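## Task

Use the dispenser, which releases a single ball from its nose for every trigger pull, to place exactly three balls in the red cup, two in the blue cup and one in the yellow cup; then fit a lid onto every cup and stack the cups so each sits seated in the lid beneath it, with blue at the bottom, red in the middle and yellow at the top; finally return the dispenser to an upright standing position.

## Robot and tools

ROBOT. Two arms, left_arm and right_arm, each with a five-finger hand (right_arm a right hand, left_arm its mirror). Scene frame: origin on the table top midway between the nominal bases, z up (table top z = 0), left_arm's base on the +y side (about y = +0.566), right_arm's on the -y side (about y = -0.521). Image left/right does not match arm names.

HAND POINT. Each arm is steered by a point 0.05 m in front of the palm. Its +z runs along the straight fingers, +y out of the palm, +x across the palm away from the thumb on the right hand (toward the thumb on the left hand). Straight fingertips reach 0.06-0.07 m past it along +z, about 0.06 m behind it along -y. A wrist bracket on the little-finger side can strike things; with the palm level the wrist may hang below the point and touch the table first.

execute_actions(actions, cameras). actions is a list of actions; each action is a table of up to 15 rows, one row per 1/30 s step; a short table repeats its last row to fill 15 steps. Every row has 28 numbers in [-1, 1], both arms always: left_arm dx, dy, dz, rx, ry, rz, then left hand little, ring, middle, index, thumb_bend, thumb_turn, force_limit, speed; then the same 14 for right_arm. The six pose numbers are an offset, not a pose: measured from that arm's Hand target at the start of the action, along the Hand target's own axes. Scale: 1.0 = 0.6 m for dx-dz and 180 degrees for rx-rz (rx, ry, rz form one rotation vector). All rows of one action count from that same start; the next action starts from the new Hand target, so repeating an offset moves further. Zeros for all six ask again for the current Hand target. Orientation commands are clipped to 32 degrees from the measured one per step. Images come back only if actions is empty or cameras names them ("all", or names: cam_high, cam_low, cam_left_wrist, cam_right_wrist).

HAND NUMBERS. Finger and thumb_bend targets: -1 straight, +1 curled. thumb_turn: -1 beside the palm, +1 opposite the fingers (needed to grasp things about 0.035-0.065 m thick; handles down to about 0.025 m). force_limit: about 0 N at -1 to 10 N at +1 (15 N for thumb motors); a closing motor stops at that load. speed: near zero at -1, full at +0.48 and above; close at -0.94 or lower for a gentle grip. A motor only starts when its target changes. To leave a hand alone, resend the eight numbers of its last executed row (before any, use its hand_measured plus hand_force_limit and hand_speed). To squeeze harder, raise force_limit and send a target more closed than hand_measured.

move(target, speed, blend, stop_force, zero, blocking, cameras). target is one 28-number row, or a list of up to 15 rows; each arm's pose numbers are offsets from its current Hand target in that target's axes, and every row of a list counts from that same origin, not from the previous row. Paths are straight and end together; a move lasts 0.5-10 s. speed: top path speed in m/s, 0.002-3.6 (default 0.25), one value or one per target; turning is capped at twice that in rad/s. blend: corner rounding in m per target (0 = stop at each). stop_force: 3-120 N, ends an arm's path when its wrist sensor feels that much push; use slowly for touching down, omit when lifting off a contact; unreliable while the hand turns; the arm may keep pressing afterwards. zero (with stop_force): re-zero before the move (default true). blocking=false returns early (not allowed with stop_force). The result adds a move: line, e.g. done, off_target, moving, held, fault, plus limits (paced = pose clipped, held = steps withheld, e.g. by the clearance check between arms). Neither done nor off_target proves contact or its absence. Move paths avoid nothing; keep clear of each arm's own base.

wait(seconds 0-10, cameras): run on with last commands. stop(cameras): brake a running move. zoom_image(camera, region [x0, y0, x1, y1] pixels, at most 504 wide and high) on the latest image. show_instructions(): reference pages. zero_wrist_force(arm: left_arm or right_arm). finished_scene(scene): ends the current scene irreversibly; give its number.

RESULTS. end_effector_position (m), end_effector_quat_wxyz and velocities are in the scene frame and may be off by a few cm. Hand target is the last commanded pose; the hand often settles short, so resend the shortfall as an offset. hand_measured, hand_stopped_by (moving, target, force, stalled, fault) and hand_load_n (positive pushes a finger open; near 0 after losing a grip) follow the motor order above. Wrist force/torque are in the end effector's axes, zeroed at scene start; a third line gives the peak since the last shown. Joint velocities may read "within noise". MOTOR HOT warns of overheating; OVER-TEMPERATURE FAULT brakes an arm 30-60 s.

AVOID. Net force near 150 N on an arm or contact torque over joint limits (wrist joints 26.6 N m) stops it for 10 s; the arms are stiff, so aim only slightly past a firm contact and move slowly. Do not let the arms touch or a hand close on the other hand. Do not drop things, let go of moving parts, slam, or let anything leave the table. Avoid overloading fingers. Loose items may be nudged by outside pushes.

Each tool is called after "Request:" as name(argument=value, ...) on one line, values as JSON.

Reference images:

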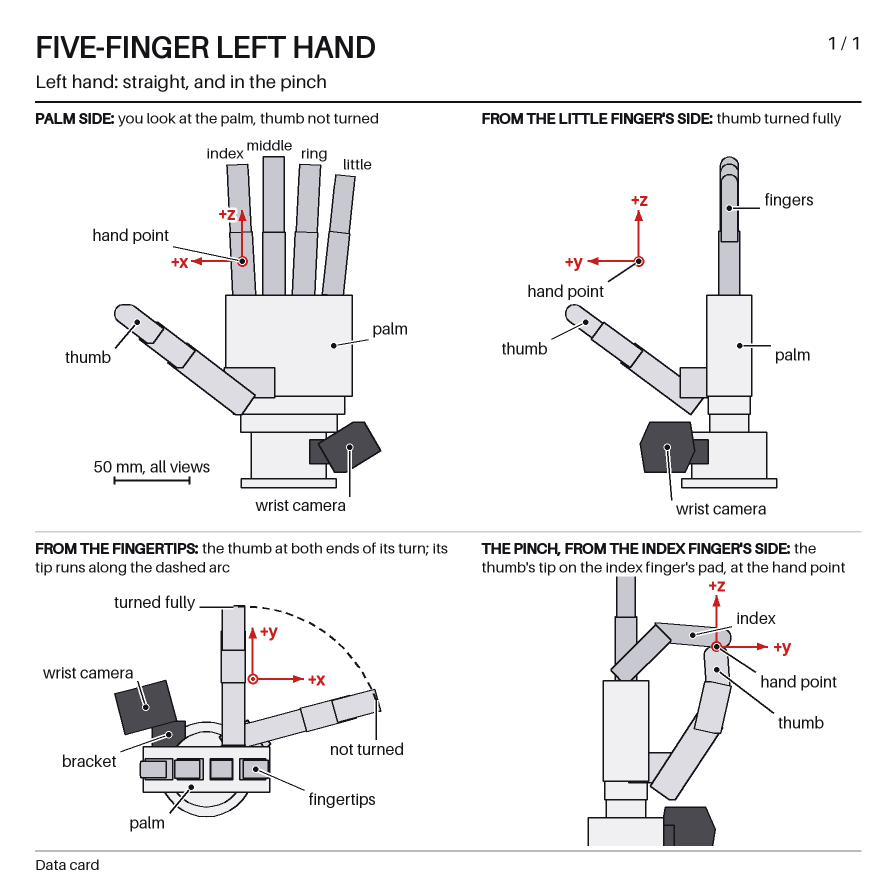

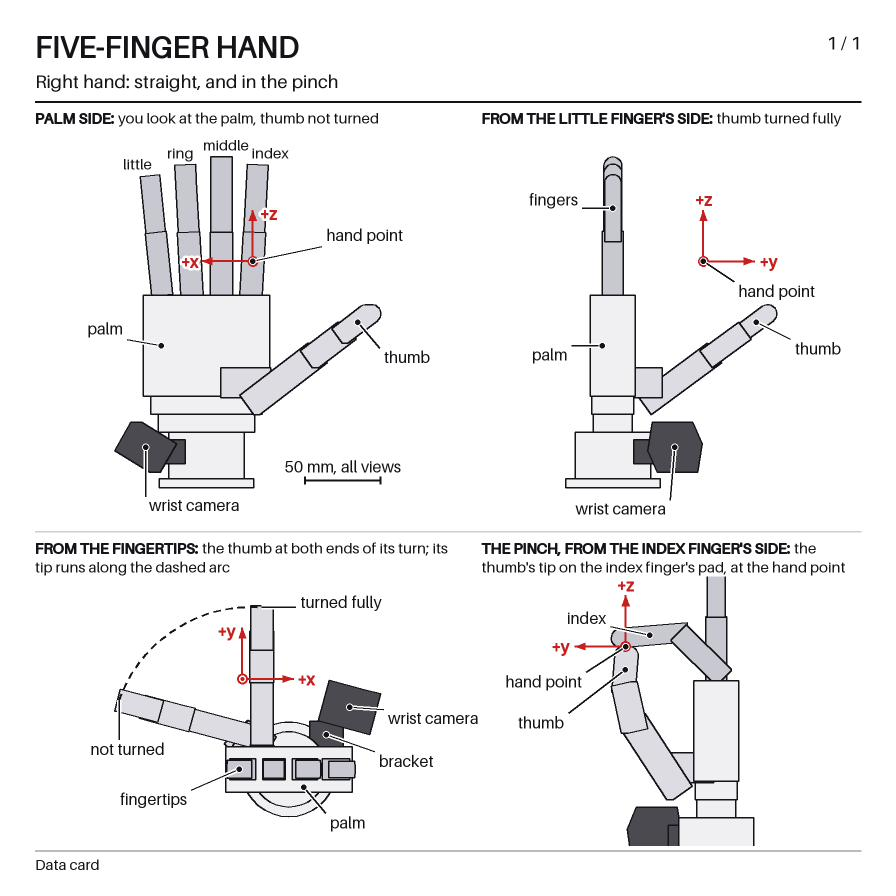

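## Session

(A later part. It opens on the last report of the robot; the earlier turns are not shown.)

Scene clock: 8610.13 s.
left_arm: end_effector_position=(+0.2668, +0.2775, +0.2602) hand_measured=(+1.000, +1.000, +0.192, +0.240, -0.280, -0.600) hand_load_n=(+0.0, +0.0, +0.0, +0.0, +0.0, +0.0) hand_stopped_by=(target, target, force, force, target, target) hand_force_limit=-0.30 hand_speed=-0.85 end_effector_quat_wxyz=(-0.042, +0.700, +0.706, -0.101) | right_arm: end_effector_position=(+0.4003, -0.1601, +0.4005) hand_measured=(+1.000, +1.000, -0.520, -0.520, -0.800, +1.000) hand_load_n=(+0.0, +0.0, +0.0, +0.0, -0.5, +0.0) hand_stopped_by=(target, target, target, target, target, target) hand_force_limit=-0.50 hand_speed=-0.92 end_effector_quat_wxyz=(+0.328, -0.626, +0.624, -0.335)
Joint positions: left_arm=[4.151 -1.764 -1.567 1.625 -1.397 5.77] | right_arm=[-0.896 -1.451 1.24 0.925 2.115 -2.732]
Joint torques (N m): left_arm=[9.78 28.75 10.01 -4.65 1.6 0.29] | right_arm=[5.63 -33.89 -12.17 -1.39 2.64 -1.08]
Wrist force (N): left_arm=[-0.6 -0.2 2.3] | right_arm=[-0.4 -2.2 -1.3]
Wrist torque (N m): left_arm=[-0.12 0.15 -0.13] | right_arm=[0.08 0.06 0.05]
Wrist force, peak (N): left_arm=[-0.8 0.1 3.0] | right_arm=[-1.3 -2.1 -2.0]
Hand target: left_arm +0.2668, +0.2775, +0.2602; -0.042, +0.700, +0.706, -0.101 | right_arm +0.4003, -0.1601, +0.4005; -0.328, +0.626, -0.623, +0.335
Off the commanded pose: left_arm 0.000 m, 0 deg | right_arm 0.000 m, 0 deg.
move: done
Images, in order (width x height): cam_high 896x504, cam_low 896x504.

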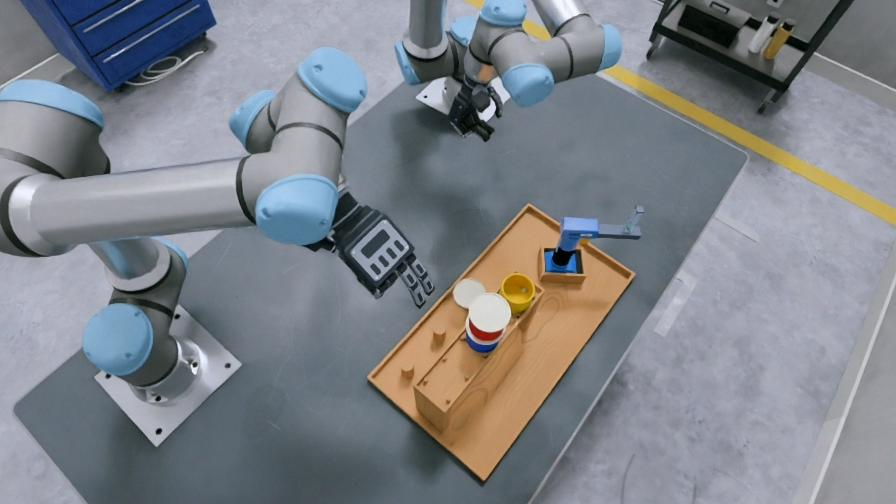

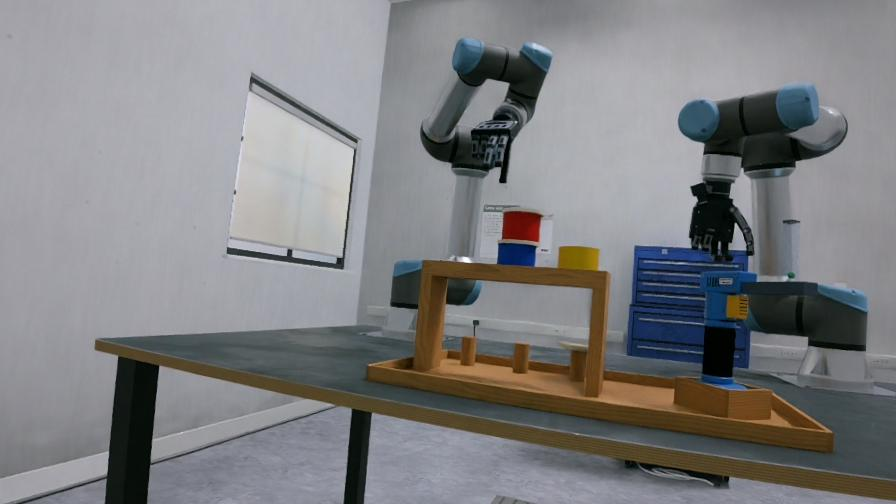

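Request:
zoom_image(camera="cam_high", region=[455, 285, 525, 355])

Request:
zoom_image(camera="cam_low", region=[490, 200, 550, 270])

Scaled by 7.200 from the camera's 896x504 image, which has a finer 1280x720 frame.

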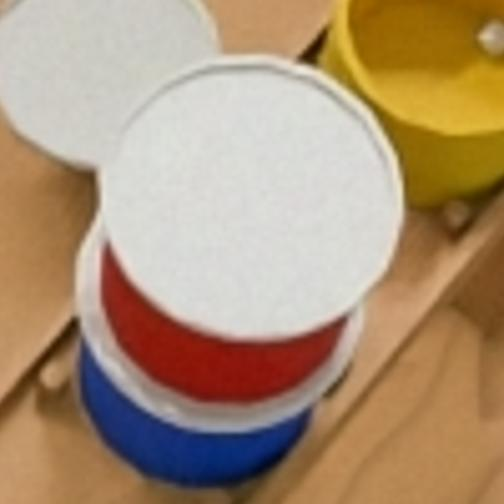

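Scaled by 7.200 from the camera's 896x504 image, which has a finer 1280x720 frame.

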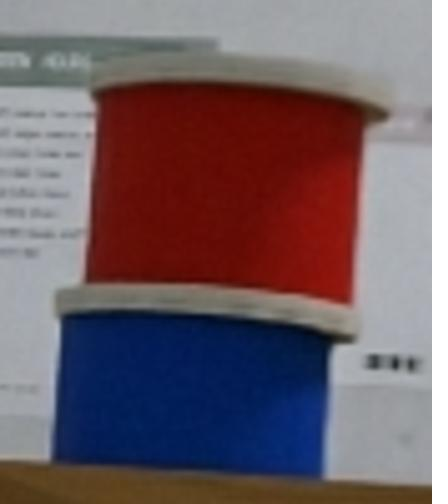

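Request:
wait(seconds=0, cameras=["cam_right_wrist","cam_left_wrist"])

Scene clock: 8683.77 s.
left_arm: end_effector_position=(+0.2668, +0.2775, +0.2602) hand_measured=(+1.000, +1.000, +0.192, +0.240, -0.280, -0.600) hand_load_n=(+0.0, +0.0, +0.0, +0.0, +0.0, +0.0) hand_stopped_by=(target, target, force, force, target, target) hand_force_limit=-0.30 hand_speed=-0.85 end_effector_quat_wxyz=(-0.042, +0.700, +0.706, -0.101) | right_arm: end_effector_position=(+0.4003, -0.1601, +0.4005) hand_measured=(+1.000, +1.000, -0.520, -0.520, -0.800, +1.000) hand_load_n=(+0.0, +0.0, +0.0, +0.0, +0.0, +0.0) hand_stopped_by=(target, target, target, target, target, target) hand_force_limit=-0.50 hand_speed=-0.92 end_effector_quat_wxyz=(+0.328, -0.626, +0.623, -0.335)
Joint positions: left_arm=[4.151 -1.764 -1.567 1.625 -1.397 5.77] | right_arm=[-0.895 -1.451 1.241 0.924 2.115 -2.733]
Joint torques (N m): left_arm=[8.58 27 10.4 -4.45 1.62 -0.92] | right_arm=[4.92 -34 -12.16 -0.4 1.57 -0.02]
Wrist force (N): left_arm=[-0.3 0.0 2.7] | right_arm=[-0.2 -2.5 -1.2]
Wrist torque (N m): left_arm=[-0.12 0.12 -0.11] | right_arm=[0.03 0.03 0.05]
Wrist force, peak (N): left_arm=[-0.6 -0.3 3.1] | right_arm=[-0.2 -2.7 -1.8]
Hand target: left_arm +0.2668, +0.2775, +0.2602; -0.042, +0.700, +0.706, -0.101 | right_arm +0.4003, -0.1601, +0.4005; -0.328, +0.626, -0.623, +0.335
Off the commanded pose: left_arm 0.000 m, 0 deg | right_arm 0.000 m, 0 deg.
camera_calibration:
cam_left_wrist: T_world_to_cam=[[-0.963717, 0.203201, 0.173088, 0.151028], [0.246394, 0.92661, 0.284049, -0.38184], [-0.102666, 0.31639, -0.943057, 0.299591], [0, 0, 0, 1]] pos_world=[0.270389, 0.22834, 0.364851]
cam_right_wrist: T_world_to_cam=[[-0.525265, -0.313755, -0.790983, 0.475408], [-0.498867, 0.866589, -0.0124643, 0.360044], [0.689368, 0.388048, -0.611711, 0.149098], [0, 0, 0, 1]] pos_world=[0.326546, -0.220706, 0.471733]
Images, in order (width x height): cam_left_wrist 672x504, cam_right_wrist 672x504.

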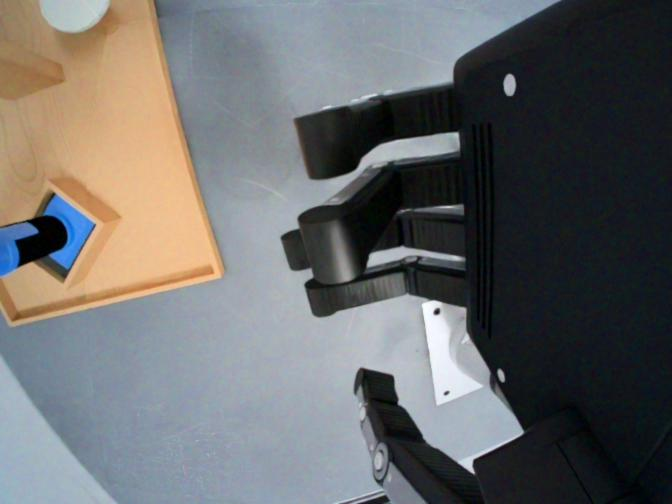

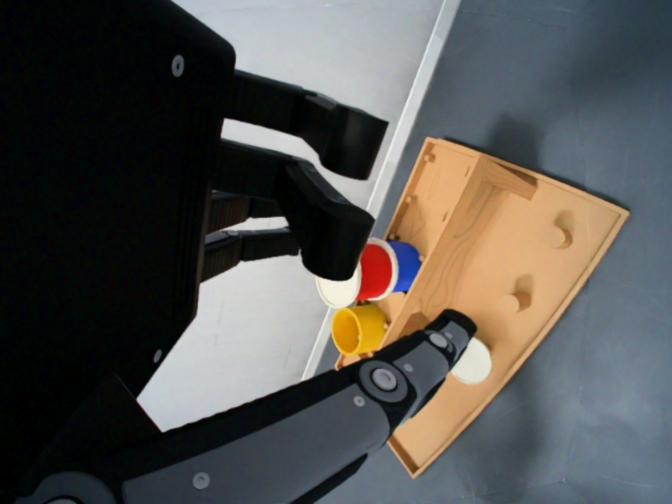

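Request:
zoom_image(camera="cam_right_wrist", region=[310, 225, 440, 323])

Scaled by 3.877 from the camera's 672x504 image, which has a finer 960x720 frame.

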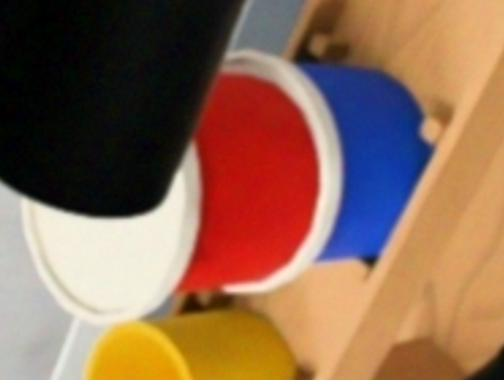

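Request:
move(target=[0,0,0,0,0,0,1,1,0.35,0.35,-0.28,-0.6,-0.3,-0.85,0.1,0.143,0.0563,0,0,0,1,1,-0.52,-0.52,-0.8,1,-0.5,-0.92], speed=0.25, cameras=["cam_right_wrist"])

Scene clock: 8702.40 s.
left_arm: end_effector_position=(+0.2668, +0.2775, +0.2602) hand_measured=(+1.000, +1.000, +0.192, +0.240, -0.280, -0.600) hand_load_n=(+0.0, +0.0, +0.0, +0.0, +0.0, +0.0) hand_stopped_by=(target, target, force, force, target, target) hand_force_limit=-0.30 hand_speed=-0.85 end_effector_quat_wxyz=(-0.042, +0.700, +0.706, -0.101) | right_arm: end_effector_position=(+0.3801, -0.2210, +0.3112) hand_measured=(+1.000, +1.000, -0.520, -0.520, -0.800, +1.000) hand_load_n=(+0.0, +0.0, +0.0, +0.0, +0.0, +0.0) hand_stopped_by=(target, target, target, target, target, target) hand_force_limit=-0.50 hand_speed=-0.92 end_effector_quat_wxyz=(+0.328, -0.626, +0.624, -0.335) end_effector_velocity=(-0.001, +0.000, -0.002) end_effector_angular_velocity=(-0.001, +0.003, +0.003)
Joint positions: left_arm=[4.151 -1.764 -1.567 1.625 -1.397 5.77] | right_arm=[-1.01 -1.635 1.653 0.656 2.027 -2.816]
Joint velocities: left_arm=[within noise] | right_arm=[0 0 0.005 -0.003 -0.002 -0.001]
Joint torques (N m): left_arm=[8.52 25.74 11.97 -4.5 1.56 -0.83] | right_arm=[-6.43 -26 -13.29 -1.6 -2.19 -0.94]
Wrist force (N): left_arm=[-0.4 -0.3 2.6] | right_arm=[0.2 -2.6 -0.7]
Wrist torque (N m): left_arm=[-0.16 0.14 -0.11] | right_arm=[-0.06 0.00 -0.01]
Wrist force, peak (N): left_arm=[-0.6 -0.1 3.0] | right_arm=[-0.8 -3.4 -1.5]
Hand target: left_arm +0.2668, +0.2775, +0.2602; -0.042, +0.700, +0.706, -0.101 | right_arm +0.3801, -0.2211, +0.3111; -0.328, +0.626, -0.623, +0.335
Off the commanded pose: left_arm 0.000 m, 0 deg | right_arm 0.000 m, 0 deg.
move: done
camera_calibration:
cam_right_wrist: T_world_to_cam=[[-0.525344, -0.313793, -0.790916, 0.375022], [-0.498806, 0.866624, -0.0125123, 0.401502], [0.689352, 0.38794, -0.611797, 0.132067], [0, 0, 0, 1]] pos_world=[0.306246, -0.281506, 0.382433]
Images, in order (width x height): cam_right_wrist 672x504.

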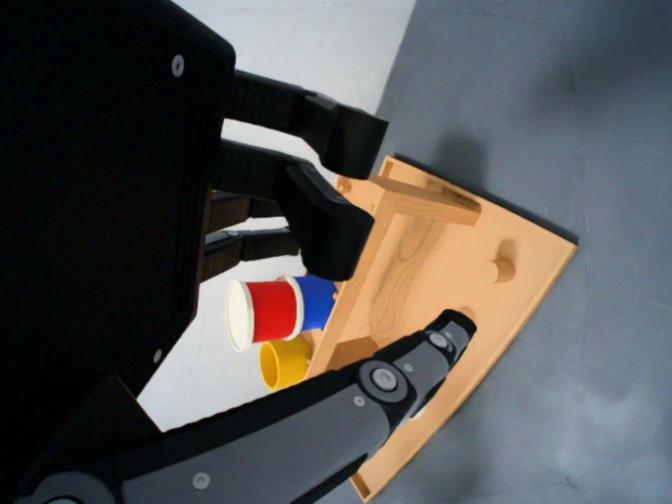

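Request:
zoom_image(camera="cam_right_wrist", region=[215, 265, 345, 363])

Scaled by 3.877 from the camera's 672x504 image, which has a finer 960x720 frame.

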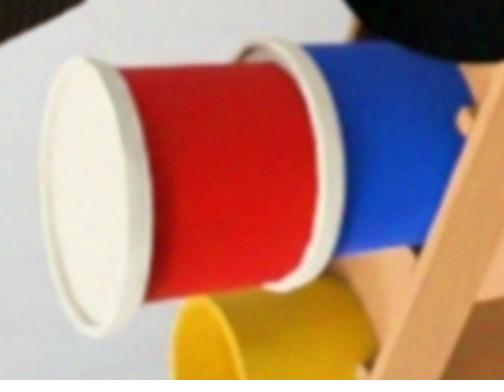

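Request:
move(target=[[0,0,0,0,0,0,1,1,0.35,0.35,-0.28,-0.6,-0.3,-0.85,0,-0.138,-0.0933,0,0,0,1,1,-0.7,-0.7,-0.75,1,-0.4,-0.5],[0,0,0,0,0,0,1,1,0.35,0.35,-0.28,-0.6,-0.3,-0.85,-0.2377,-0.2205,0.1327,-0.0222,0.0249,-0.0368,1,1,-0.7,-0.7,-0.75,1,-0.4,-0.5]], speed=0.25, blend=0.03, cameras=["cam_right_wrist","cam_low","cam_high"])

Scene clock: 8753.67 s.
left_arm: end_effector_position=(+0.2668, +0.2775, +0.2602) hand_measured=(+1.000, +1.000, +0.192, +0.240, -0.280, -0.600) hand_load_n=(+0.0, +0.0, +0.0, +0.0, -0.5, +0.0) hand_stopped_by=(target, target, force, force, target, target) hand_force_limit=-0.30 hand_speed=-0.85 end_effector_quat_wxyz=(-0.042, +0.700, +0.706, -0.101) | right_arm: end_effector_position=(+0.5204, -0.0781, +0.3745) hand_measured=(+1.000, +1.000, -0.700, -0.700, -0.750, +1.000) hand_load_n=(+0.0, +0.0, +0.0, +0.0, +0.0, +0.0) hand_stopped_by=(target, target, target, target, target, target) hand_force_limit=-0.40 hand_speed=-0.50 end_effector_quat_wxyz=(+0.261, -0.658, +0.610, -0.356)
Joint positions: left_arm=[4.151 -1.764 -1.567 1.625 -1.397 5.77] | right_arm=[-0.889 -0.941 0.576 1.194 2.166 -2.783]
Joint torques (N m): left_arm=[8.39 25.32 13.03 -4.53 1.58 -0.74] | right_arm=[5.97 -36.89 -32.58 3.3 2.94 1.39]
Wrist force (N): left_arm=[-0.7 -0.2 2.3] | right_arm=[-0.4 -2.3 -1.3]
Wrist torque (N m): left_arm=[-0.13 0.17 -0.13] | right_arm=[0.01 0.08 -0.13]
Wrist force, peak (N): left_arm=[-0.8 0.1 3.2] | right_arm=[0.4 -3.4 -1.3]
Hand target: left_arm +0.2668, +0.2775, +0.2602; -0.042, +0.700, +0.706, -0.101 | right_arm +0.5205, -0.0780, +0.3745; -0.261, +0.658, -0.610, +0.356
Off the commanded pose: left_arm 0.000 m, 0 deg | right_arm 0.000 m, 0 deg.
move: done
camera_calibration:
cam_right_wrist: T_world_to_cam=[[-0.577721, -0.417611, -0.701313, 0.529335], [-0.502194, 0.859192, -0.0979312, 0.381631], [0.643459, 0.295618, -0.706095, 0.0705775], [0, 0, 0, 1]] pos_world=[0.452047, -0.127702, 0.458437]
Images, in order (width x height): cam_high 896x504, cam_low 896x504, cam_right_wrist 672x504.

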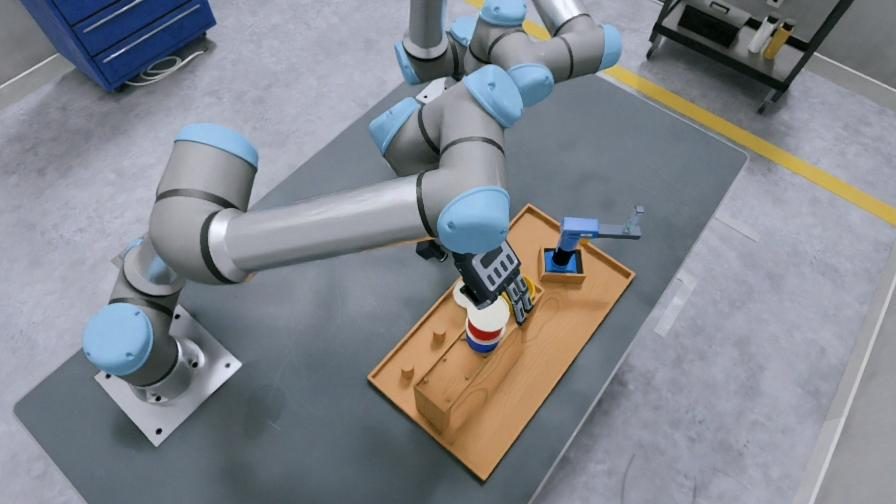

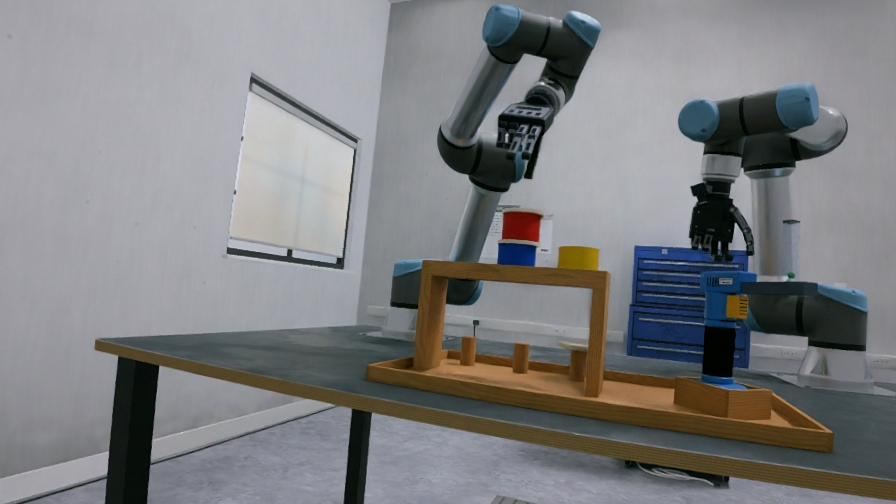

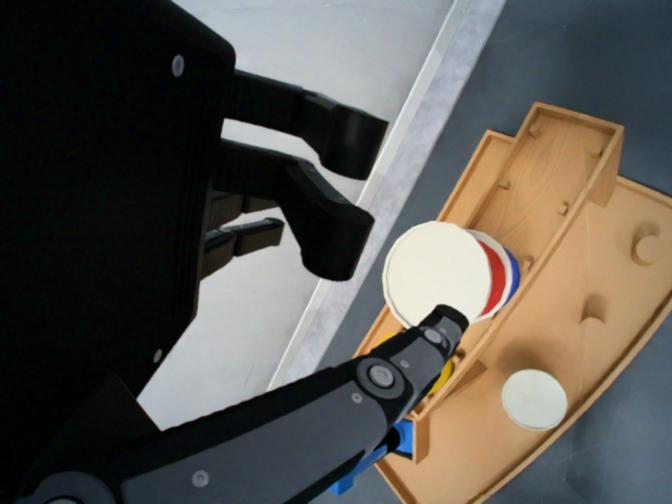

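Request:
move(target=[0,0,0,0,0,0,1,1,0.35,0.35,-0.28,-0.6,-0.3,-0.85,-0.0183,0.0814,0.0639,0,0,0,1,1,-0.7,-0.7,-0.75,1,-0.4,-0.5], speed=0.06, stop_force=3, cameras=["cam_right_wrist","cam_low"])

Request:
zoom_image(camera="cam_low", region=[470, 160, 600, 270])

Scene clock: 8777.37 s.
left_arm: end_effector_position=(+0.2668, +0.2775, +0.2602) hand_measured=(+1.000, +1.000, +0.192, +0.240, -0.280, -0.600) hand_load_n=(+0.0, +0.0, +0.0, +0.0, +0.0, +0.0) hand_stopped_by=(target, target, force, force, target, target) hand_force_limit=-0.30 hand_speed=-0.85 end_effector_quat_wxyz=(-0.042, +0.700, +0.706, -0.101) | right_arm: end_effector_position=(+0.5205, -0.0765, +0.3115) hand_measured=(+1.000, +1.000, -0.700, -0.700, -0.750, +1.000) hand_load_n=(+0.0, +0.0, +0.5, +0.0, +0.0, +0.0) hand_stopped_by=(target, target, target, target, target, target) hand_force_limit=-0.40 hand_speed=-0.50 end_effector_quat_wxyz=(+0.261, -0.658, +0.610, -0.356)
Joint positions: left_arm=[4.151 -1.764 -1.567 1.625 -1.397 5.77] | right_arm=[-0.887 -0.996 0.832 0.993 2.168 -2.781]
Joint torques (N m): left_arm=[8.46 24.22 13.53 -4.59 1.65 -0.89] | right_arm=[5.06 -52.49 -11.47 -1.16 -1.91 -0.99]
Wrist force (N): left_arm=[-0.4 -0.2 2.5] | right_arm=[0.0 -2.1 -1.3]
Wrist torque (N m): left_arm=[-0.14 0.14 -0.11] | right_arm=[0.01 0.00 -0.13]
Wrist force, peak (N): left_arm=[-0.8 -0.3 3.1] | right_arm=[-0.2 -2.8 -1.6]
Hand target: left_arm +0.2668, +0.2775, +0.2602; -0.042, +0.700, +0.706, -0.101 | right_arm +0.5205, -0.0765, +0.3115; -0.261, +0.658, -0.610, +0.356
Off the commanded pose: left_arm 0.000 m, 0 deg | right_arm 0.000 m, 0 deg.
move: done
camera_calibration:
cam_right_wrist: T_world_to_cam=[[-0.577859, -0.417611, -0.701199, 0.485839], [-0.502143, 0.859224, -0.097908, 0.374059], [0.643375, 0.295525, -0.706211, 0.025693], [0, 0, 0, 1]] pos_world=[0.452047, -0.126102, 0.395438]
Images, in order (width x height): cam_low 896x504, cam_right_wrist 672x504.

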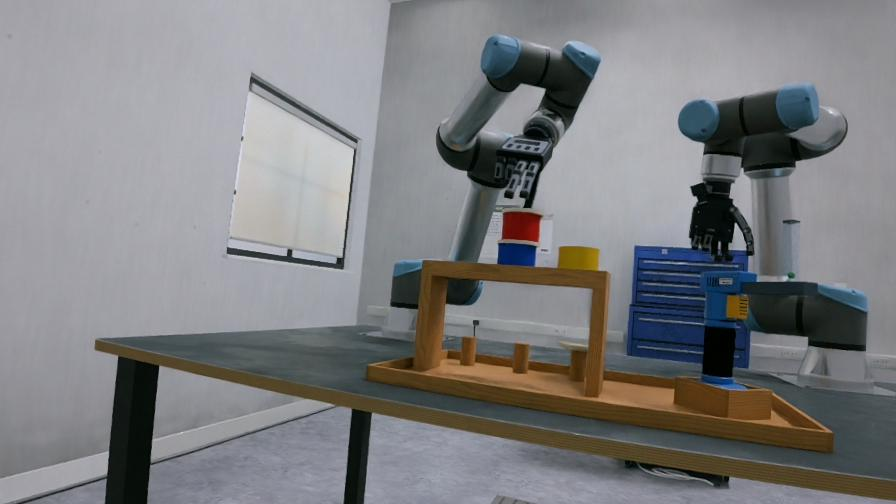

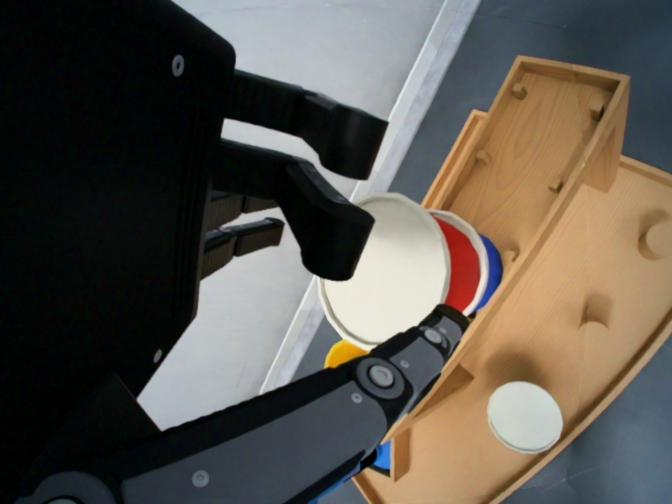

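Scaled by 3.877 from the camera's 896x504 image, which has a finer 1280x720 frame.

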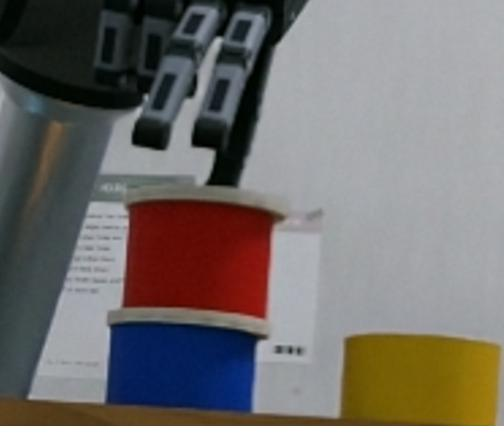

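Request:
move(target=[0,0,0,0,0,0,1,1,0.35,0.35,-0.28,-0.6,-0.3,-0.85,-0.0031,0.0162,0.0127,0,0,0,1,1,-0.7,-0.7,-0.75,1,-0.4,-0.5], speed=0.015, stop_force=3, cameras=["cam_right_wrist","cam_low"])

Request:
zoom_image(camera="cam_low", region=[470, 160, 600, 270])

Scene clock: 8788.33 s.
left_arm: end_effector_position=(+0.2668, +0.2775, +0.2602) hand_measured=(+1.000, +1.000, +0.192, +0.240, -0.280, -0.600) hand_load_n=(+0.0, +0.0, +0.0, +0.0, +0.0, +0.0) hand_stopped_by=(target, target, force, force, target, target) hand_force_limit=-0.30 hand_speed=-0.85 end_effector_quat_wxyz=(-0.042, +0.700, +0.706, -0.101) | right_arm: end_effector_position=(+0.5205, -0.0765, +0.2990) hand_measured=(+1.000, +1.000, -0.700, -0.700, -0.750, +1.000) hand_load_n=(+0.0, +0.0, +0.0, +0.0, +0.5, +0.0) hand_stopped_by=(target, target, target, target, target, target) hand_force_limit=-0.40 hand_speed=-0.50 end_effector_quat_wxyz=(+0.261, -0.658, +0.610, -0.356)
Joint positions: left_arm=[4.151 -1.764 -1.567 1.625 -1.397 5.77] | right_arm=[-0.887 -1.001 0.874 0.958 2.168 -2.781]
Joint torques (N m): left_arm=[8.19 23.64 13.53 -4.46 1.61 -0.74] | right_arm=[-5.31 -52.07 -11.95 -1.34 -0.16 -1.09]
Wrist force (N): left_arm=[-0.3 -0.3 2.7] | right_arm=[0.2 -2.3 -1.0]
Wrist torque (N m): left_arm=[-0.17 0.12 -0.10] | right_arm=[-0.01 -0.03 -0.08]
Wrist force, peak (N): left_arm=[-0.3 -0.2 3.0] | right_arm=[0.1 -2.4 -1.7]
Hand target: left_arm +0.2668, +0.2775, +0.2602; -0.042, +0.700, +0.706, -0.101 | right_arm +0.5205, -0.0765, +0.2990; -0.261, +0.658, -0.610, +0.356
Off the commanded pose: left_arm 0.000 m, 0 deg | right_arm 0.000 m, 0 deg.
move: done
camera_calibration:
cam_right_wrist: T_world_to_cam=[[-0.577859, -0.417611, -0.701199, 0.477074], [-0.502143, 0.859224, -0.097908, 0.372835], [0.643375, 0.295525, -0.706211, 0.0168653], [0, 0, 0, 1]] pos_world=[0.452047, -0.126102, 0.382938]
Images, in order (width x height): cam_low 896x504, cam_right_wrist 672x504.

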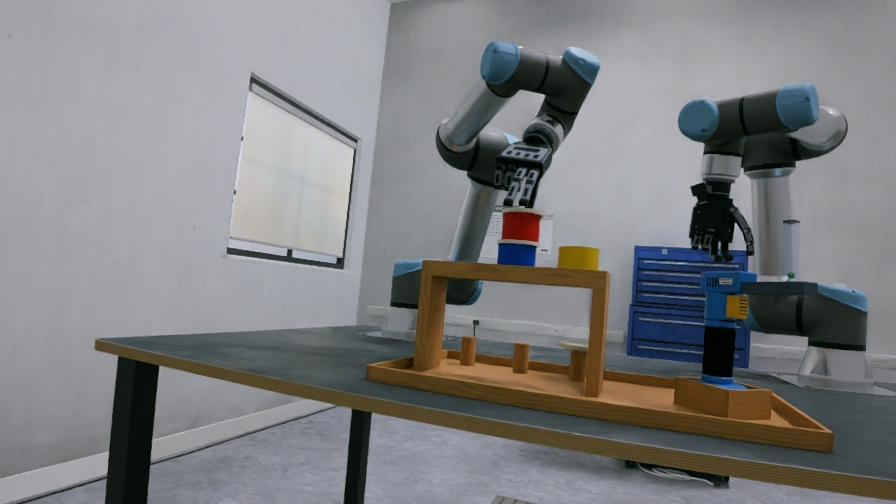

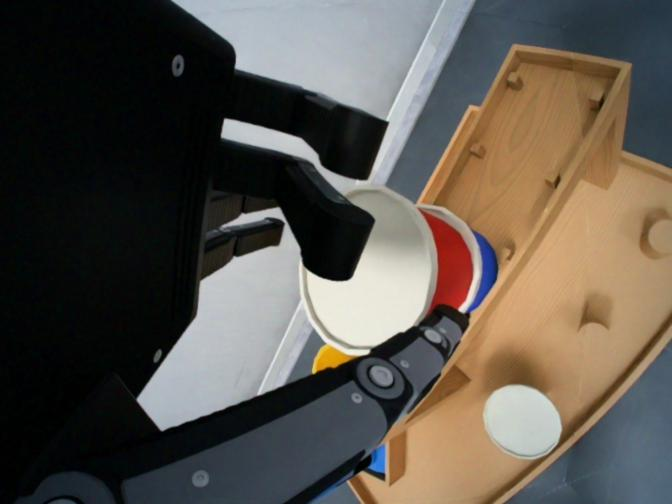

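Scaled by 3.877 from the camera's 896x504 image, which has a finer 1280x720 frame.

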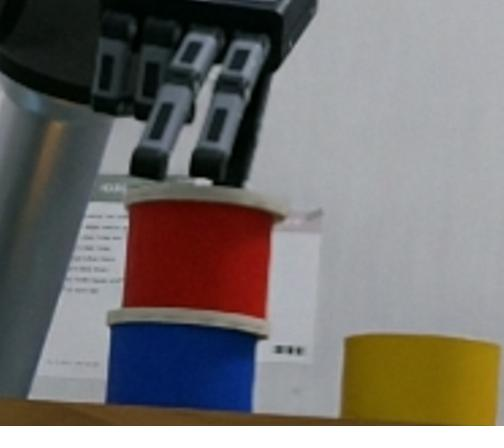

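Request:
move(target=[0,0,0,0,0,0,1,1,0.35,0.35,-0.28,-0.6,-0.3,-0.85,0.0003,-0.0019,-0.0015,0,0,0,1,1,-0.4,-0.4,-0.5,1,-0.4,-0.9], speed=0.02, cameras=["cam_right_wrist","cam_low"])

Request:
zoom_image(camera="cam_low", region=[470, 160, 600, 270])

Scene clock: 8811.37 s.
left_arm: end_effector_position=(+0.2668, +0.2775, +0.2602) hand_measured=(+1.000, +1.000, +0.192, +0.240, -0.280, -0.600) hand_load_n=(+0.0, +0.0, +0.0, +0.5, +0.0, +0.0) hand_stopped_by=(target, target, force, force, target, target) hand_force_limit=-0.30 hand_speed=-0.85 end_effector_quat_wxyz=(-0.042, +0.700, +0.706, -0.101) | right_arm: end_effector_position=(+0.5205, -0.0764, +0.3005) hand_measured=(+1.000, +1.000, -0.442, -0.450, -0.624, +1.000) hand_load_n=(+0.0, +0.0, +3.5, +2.5, +6.5, -0.5) hand_stopped_by=(target, target, force, force, force, target) hand_force_limit=-0.40 hand_speed=-0.90 end_effector_quat_wxyz=(+0.261, -0.658, +0.610, -0.356)
Joint positions: left_arm=[4.151 -1.764 -1.567 1.625 -1.397 5.77] | right_arm=[-0.887 -1.001 0.869 0.962 2.168 -2.781]
Joint torques (N m): left_arm=[8.01 23.23 13.87 -4.41 1.54 -0.66] | right_arm=[6.19 -36.38 -30.77 3.19 1.19 1.3]
Wrist force (N): left_arm=[-0.4 -0.3 2.7] | right_arm=[1.0 -4.6 -2.9]
Wrist torque (N m): left_arm=[-0.16 0.14 -0.11] | right_arm=[-0.03 0.05 -0.15]
Wrist force, peak (N): left_arm=[-0.3 -0.2 3.1] | right_arm=[1.0 -5.3 -2.9]
Hand target: left_arm +0.2668, +0.2775, +0.2602; -0.042, +0.700, +0.706, -0.101 | right_arm +0.5205, -0.0764, +0.3005; -0.261, +0.658, -0.610, +0.356
Off the commanded pose: left_arm 0.000 m, 0 deg | right_arm 0.000 m, 0 deg.
move: done
camera_calibration:
cam_right_wrist: T_world_to_cam=[[-0.577831, -0.41766, -0.701193, 0.478104], [-0.502176, 0.8592, -0.0979486, 0.373009], [0.643374, 0.295525, -0.706211, 0.0179247], [0, 0, 0, 1]] pos_world=[0.452047, -0.126102, 0.384438]
Images, in order (width x height): cam_low 896x504, cam_right_wrist 672x504.

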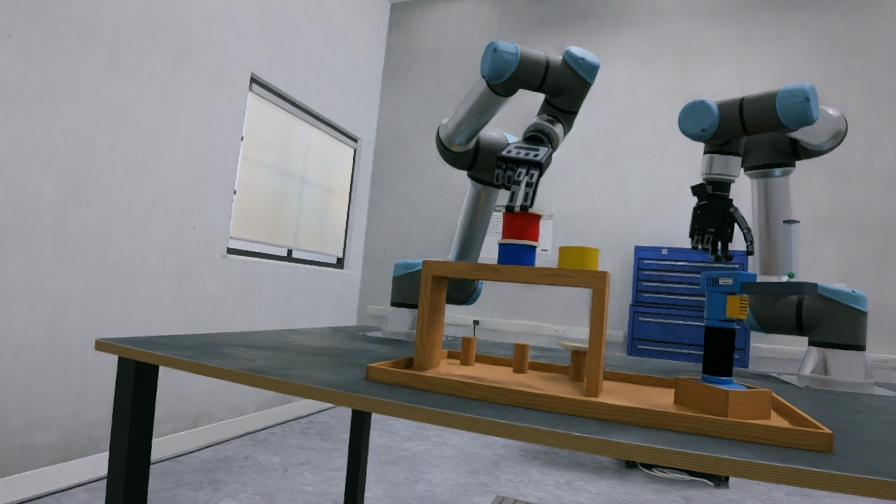

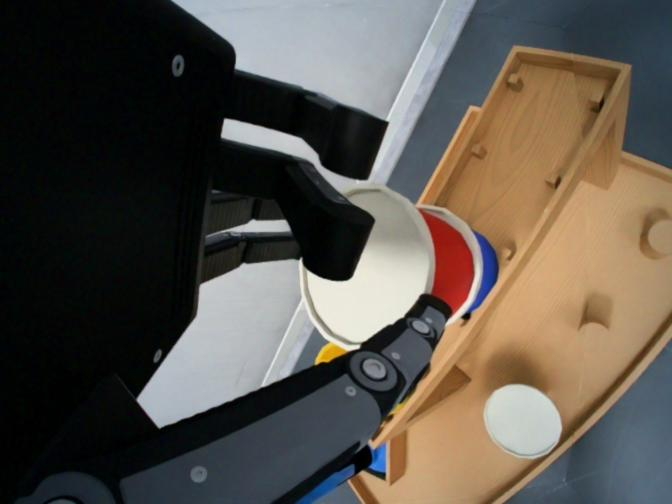

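Scaled by 3.877 from the camera's 896x504 image, which has a finer 1280x720 frame.

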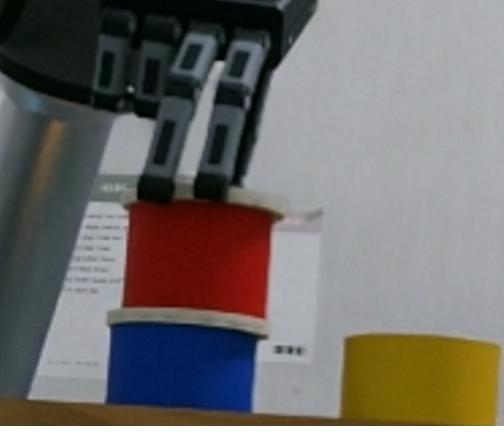

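Request:
move(target=[0,0,0,0,0,0,1,1,0.35,0.35,-0.28,-0.6,-0.3,-0.85,-0.001,0.0052,0.0041,0,0,0,1,1,-0.4,-0.4,-0.5,1,-0.4,-0.9], speed=0.008, stop_force=5)

Scene clock: 8833.70 s.
left_arm: end_effector_position=(+0.2668, +0.2775, +0.2602) hand_measured=(+1.000, +1.000, +0.192, +0.240, -0.280, -0.600) hand_load_n=(+0.0, +0.0, +0.5, +0.0, +0.0, +0.0) hand_stopped_by=(target, target, force, force, target, target) hand_force_limit=-0.30 hand_speed=-0.85 end_effector_quat_wxyz=(-0.042, +0.700, +0.706, -0.101) | right_arm: end_effector_position=(+0.5205, -0.0764, +0.2965) hand_measured=(+1.000, +1.000, -0.442, -0.450, -0.626, +1.000) hand_load_n=(+0.0, +0.0, +5.5, +4.0, +11.5, -1.5) hand_stopped_by=(target, target, force, force, force, target) hand_force_limit=-0.40 hand_speed=-0.90 end_effector_quat_wxyz=(+0.261, -0.658, +0.610, -0.356)
Joint positions: left_arm=[4.151 -1.764 -1.567 1.625 -1.397 5.77] | right_arm=[-0.887 -1.002 0.882 0.951 2.168 -2.781]
Joint torques (N m): left_arm=[8.02 22.22 15.24 -4.32 1.63 -0.71] | right_arm=[-1.63 -47.83 -9.91 -1.1 -1.53 -0.46]
Wrist force (N): left_arm=[-0.6 -0.4 2.4] | right_arm=[2.8 -7.2 -4.8]
Wrist torque (N m): left_arm=[-0.16 0.15 -0.11] | right_arm=[-0.09 0.02 -0.17]
Wrist force, peak (N): left_arm=[-0.7 -0.2 3.2] | right_arm=[1.8 -9.7 -5.1]
Hand target: left_arm +0.2668, +0.2775, +0.2602; -0.042, +0.700, +0.706, -0.101 | right_arm +0.5205, -0.0764, +0.2965; -0.261, +0.658, -0.610, +0.356
Off the commanded pose: left_arm 0.000 m, 0 deg | right_arm 0.000 m, 0 deg.
move: done

Request:
move(target=[0,0,0,0,0,0,1,1,0.35,0.35,-0.28,-0.6,-0.3,-0.85,0.0085,-0.0441,-0.0346,0,0,0,1,1,-0.4,-0.4,-0.5,1,-0.4,-0.9], speed=0.02, cameras=["cam_right_wrist","cam_low","cam_high"])

Request:
zoom_image(camera="cam_low", region=[490, 200, 550, 270])

Request:
zoom_image(camera="cam_high", region=[445, 285, 515, 355])

Request:
zoom_image(camera="cam_right_wrist", region=[330, 190, 530, 340])

Scene clock: 8855.37 s.
left_arm: end_effector_position=(+0.2668, +0.2775, +0.2602) hand_measured=(+1.000, +1.000, +0.192, +0.240, -0.280, -0.600) hand_load_n=(+0.0, +0.0, +0.0, +0.0, +0.0, +0.0) hand_stopped_by=(target, target, force, force, target, target) hand_force_limit=-0.30 hand_speed=-0.85 end_effector_quat_wxyz=(-0.042, +0.700, +0.706, -0.101) | right_arm: end_effector_position=(+0.5205, -0.0765, +0.3304) hand_measured=(+1.000, +1.000, -0.442, -0.450, -0.626, +1.000) hand_load_n=(+0.0, +0.5, +5.5, +4.0, +12.0, +0.5) hand_stopped_by=(target, target, force, force, force, target) hand_force_limit=-0.40 hand_speed=-0.90 end_effector_quat_wxyz=(+0.261, -0.658, +0.610, -0.356)
Joint positions: left_arm=[4.151 -1.764 -1.567 1.625 -1.397 5.77] | right_arm=[-0.887 -0.984 0.764 1.049 2.168 -2.781]
Joint torques (N m): left_arm=[7.28 21.52 15.27 -3.89 1.61 -0.76] | right_arm=[-4.3 -36.58 -32.17 3.05 -0.62 1.25]
Wrist force (N): left_arm=[-0.3 0.0 2.8] | right_arm=[0.3 -2.0 -1.0]
Wrist torque (N m): left_arm=[-0.13 0.13 -0.12] | right_arm=[0.02 -0.08 -0.04]
Wrist force, peak (N): left_arm=[-0.3 0.0 3.3] | right_arm=[2.4 -7.0 -5.6]
Hand target: left_arm +0.2668, +0.2775, +0.2602; -0.042, +0.700, +0.706, -0.101 | right_arm +0.5205, -0.0765, +0.3305; -0.261, +0.658, -0.610, +0.356
Off the commanded pose: left_arm 0.000 m, 0 deg | right_arm 0.000 m, 0 deg.
move: done
camera_calibration:
cam_right_wrist: T_world_to_cam=[[-0.577831, -0.41766, -0.701193, 0.49907], [-0.502176, 0.8592, -0.0979486, 0.375938], [0.643374, 0.295525, -0.706211, 0.0390404], [0, 0, 0, 1]] pos_world=[0.452047, -0.126102, 0.414338]
Images, in order (width x height): cam_high 896x504, cam_low 896x504, cam_right_wrist 672x504.

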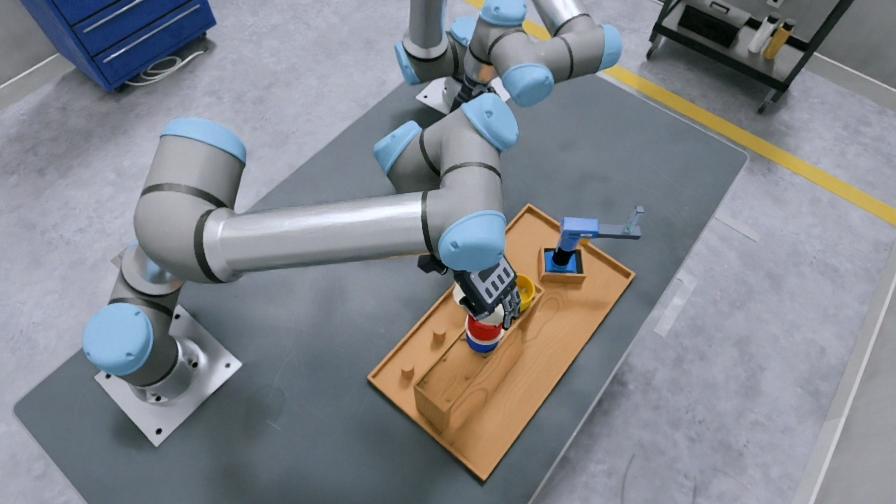

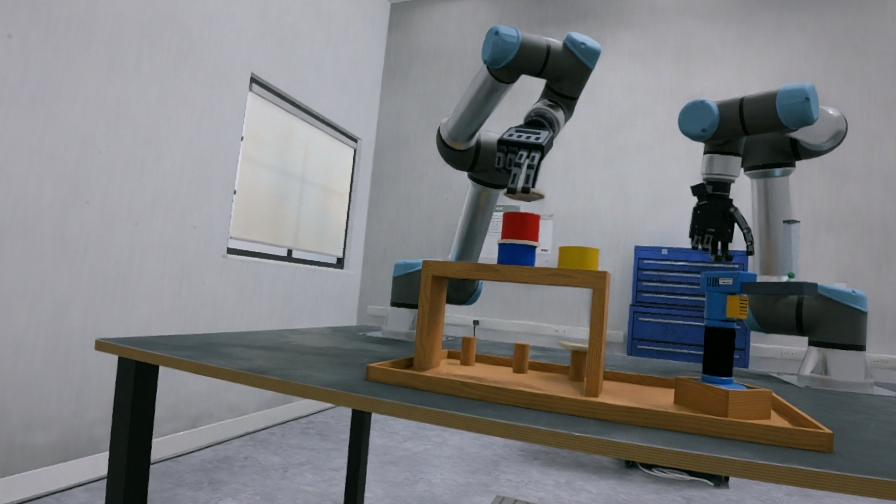

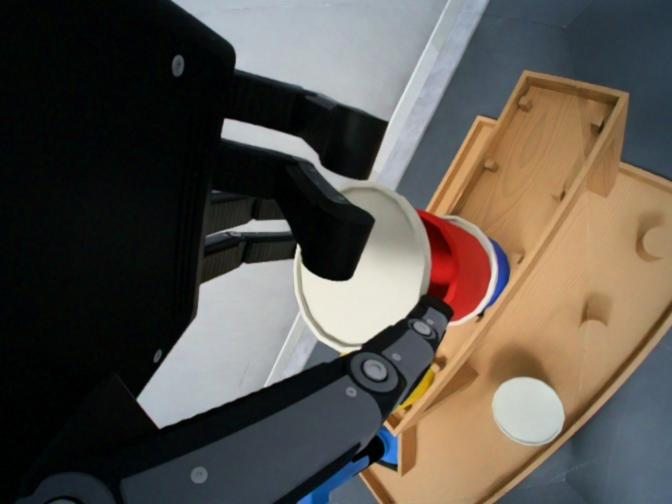

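Scaled by 7.200 from the camera's 896x504 image, which has a finer 1280x720 frame.

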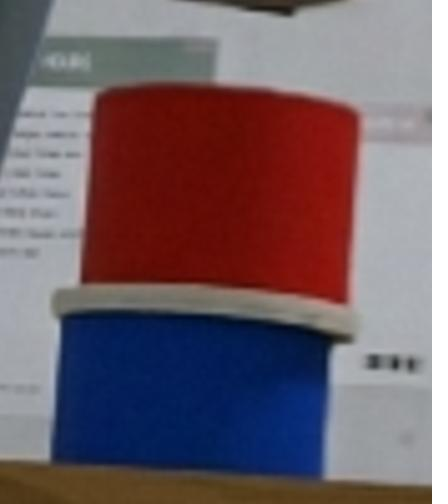

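Scaled by 7.200 from the camera's 896x504 image, which has a finer 1280x720 frame.

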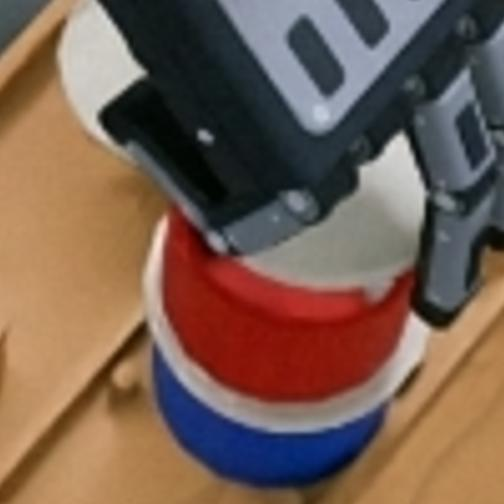

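Scaled by 2.520 from the camera's 672x504 image, which has a finer 960x720 frame.

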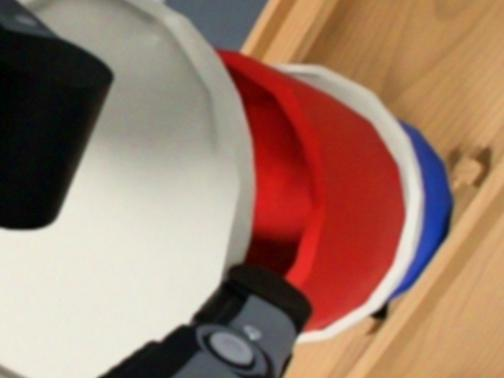

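Request:
zoom_image(camera="cam_low", region=[494, 232, 544, 270])

Request:
zoom_image(camera="cam_high", region=[460, 310, 510, 355])

Scaled by 10.080 from the camera's 896x504 image, which has a finer 1280x720 frame.

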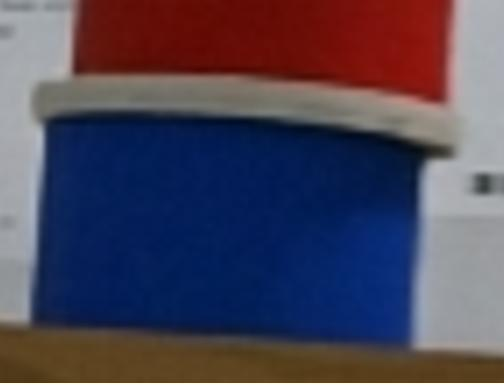

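Scaled by 10.080 from the camera's 896x504 image, which has a finer 1280x720 frame.

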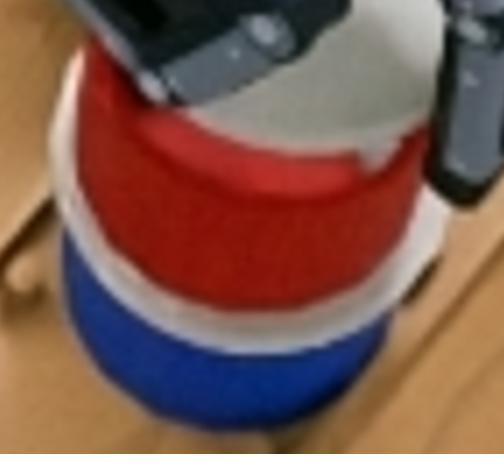

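Request:
zoom_image(camera="cam_low", region=[480, 170, 570, 250])

Scaled by 5.600 from the camera's 896x504 image, which has a finer 1280x720 frame.

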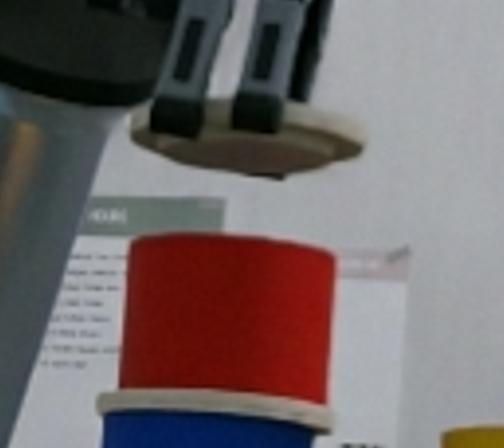

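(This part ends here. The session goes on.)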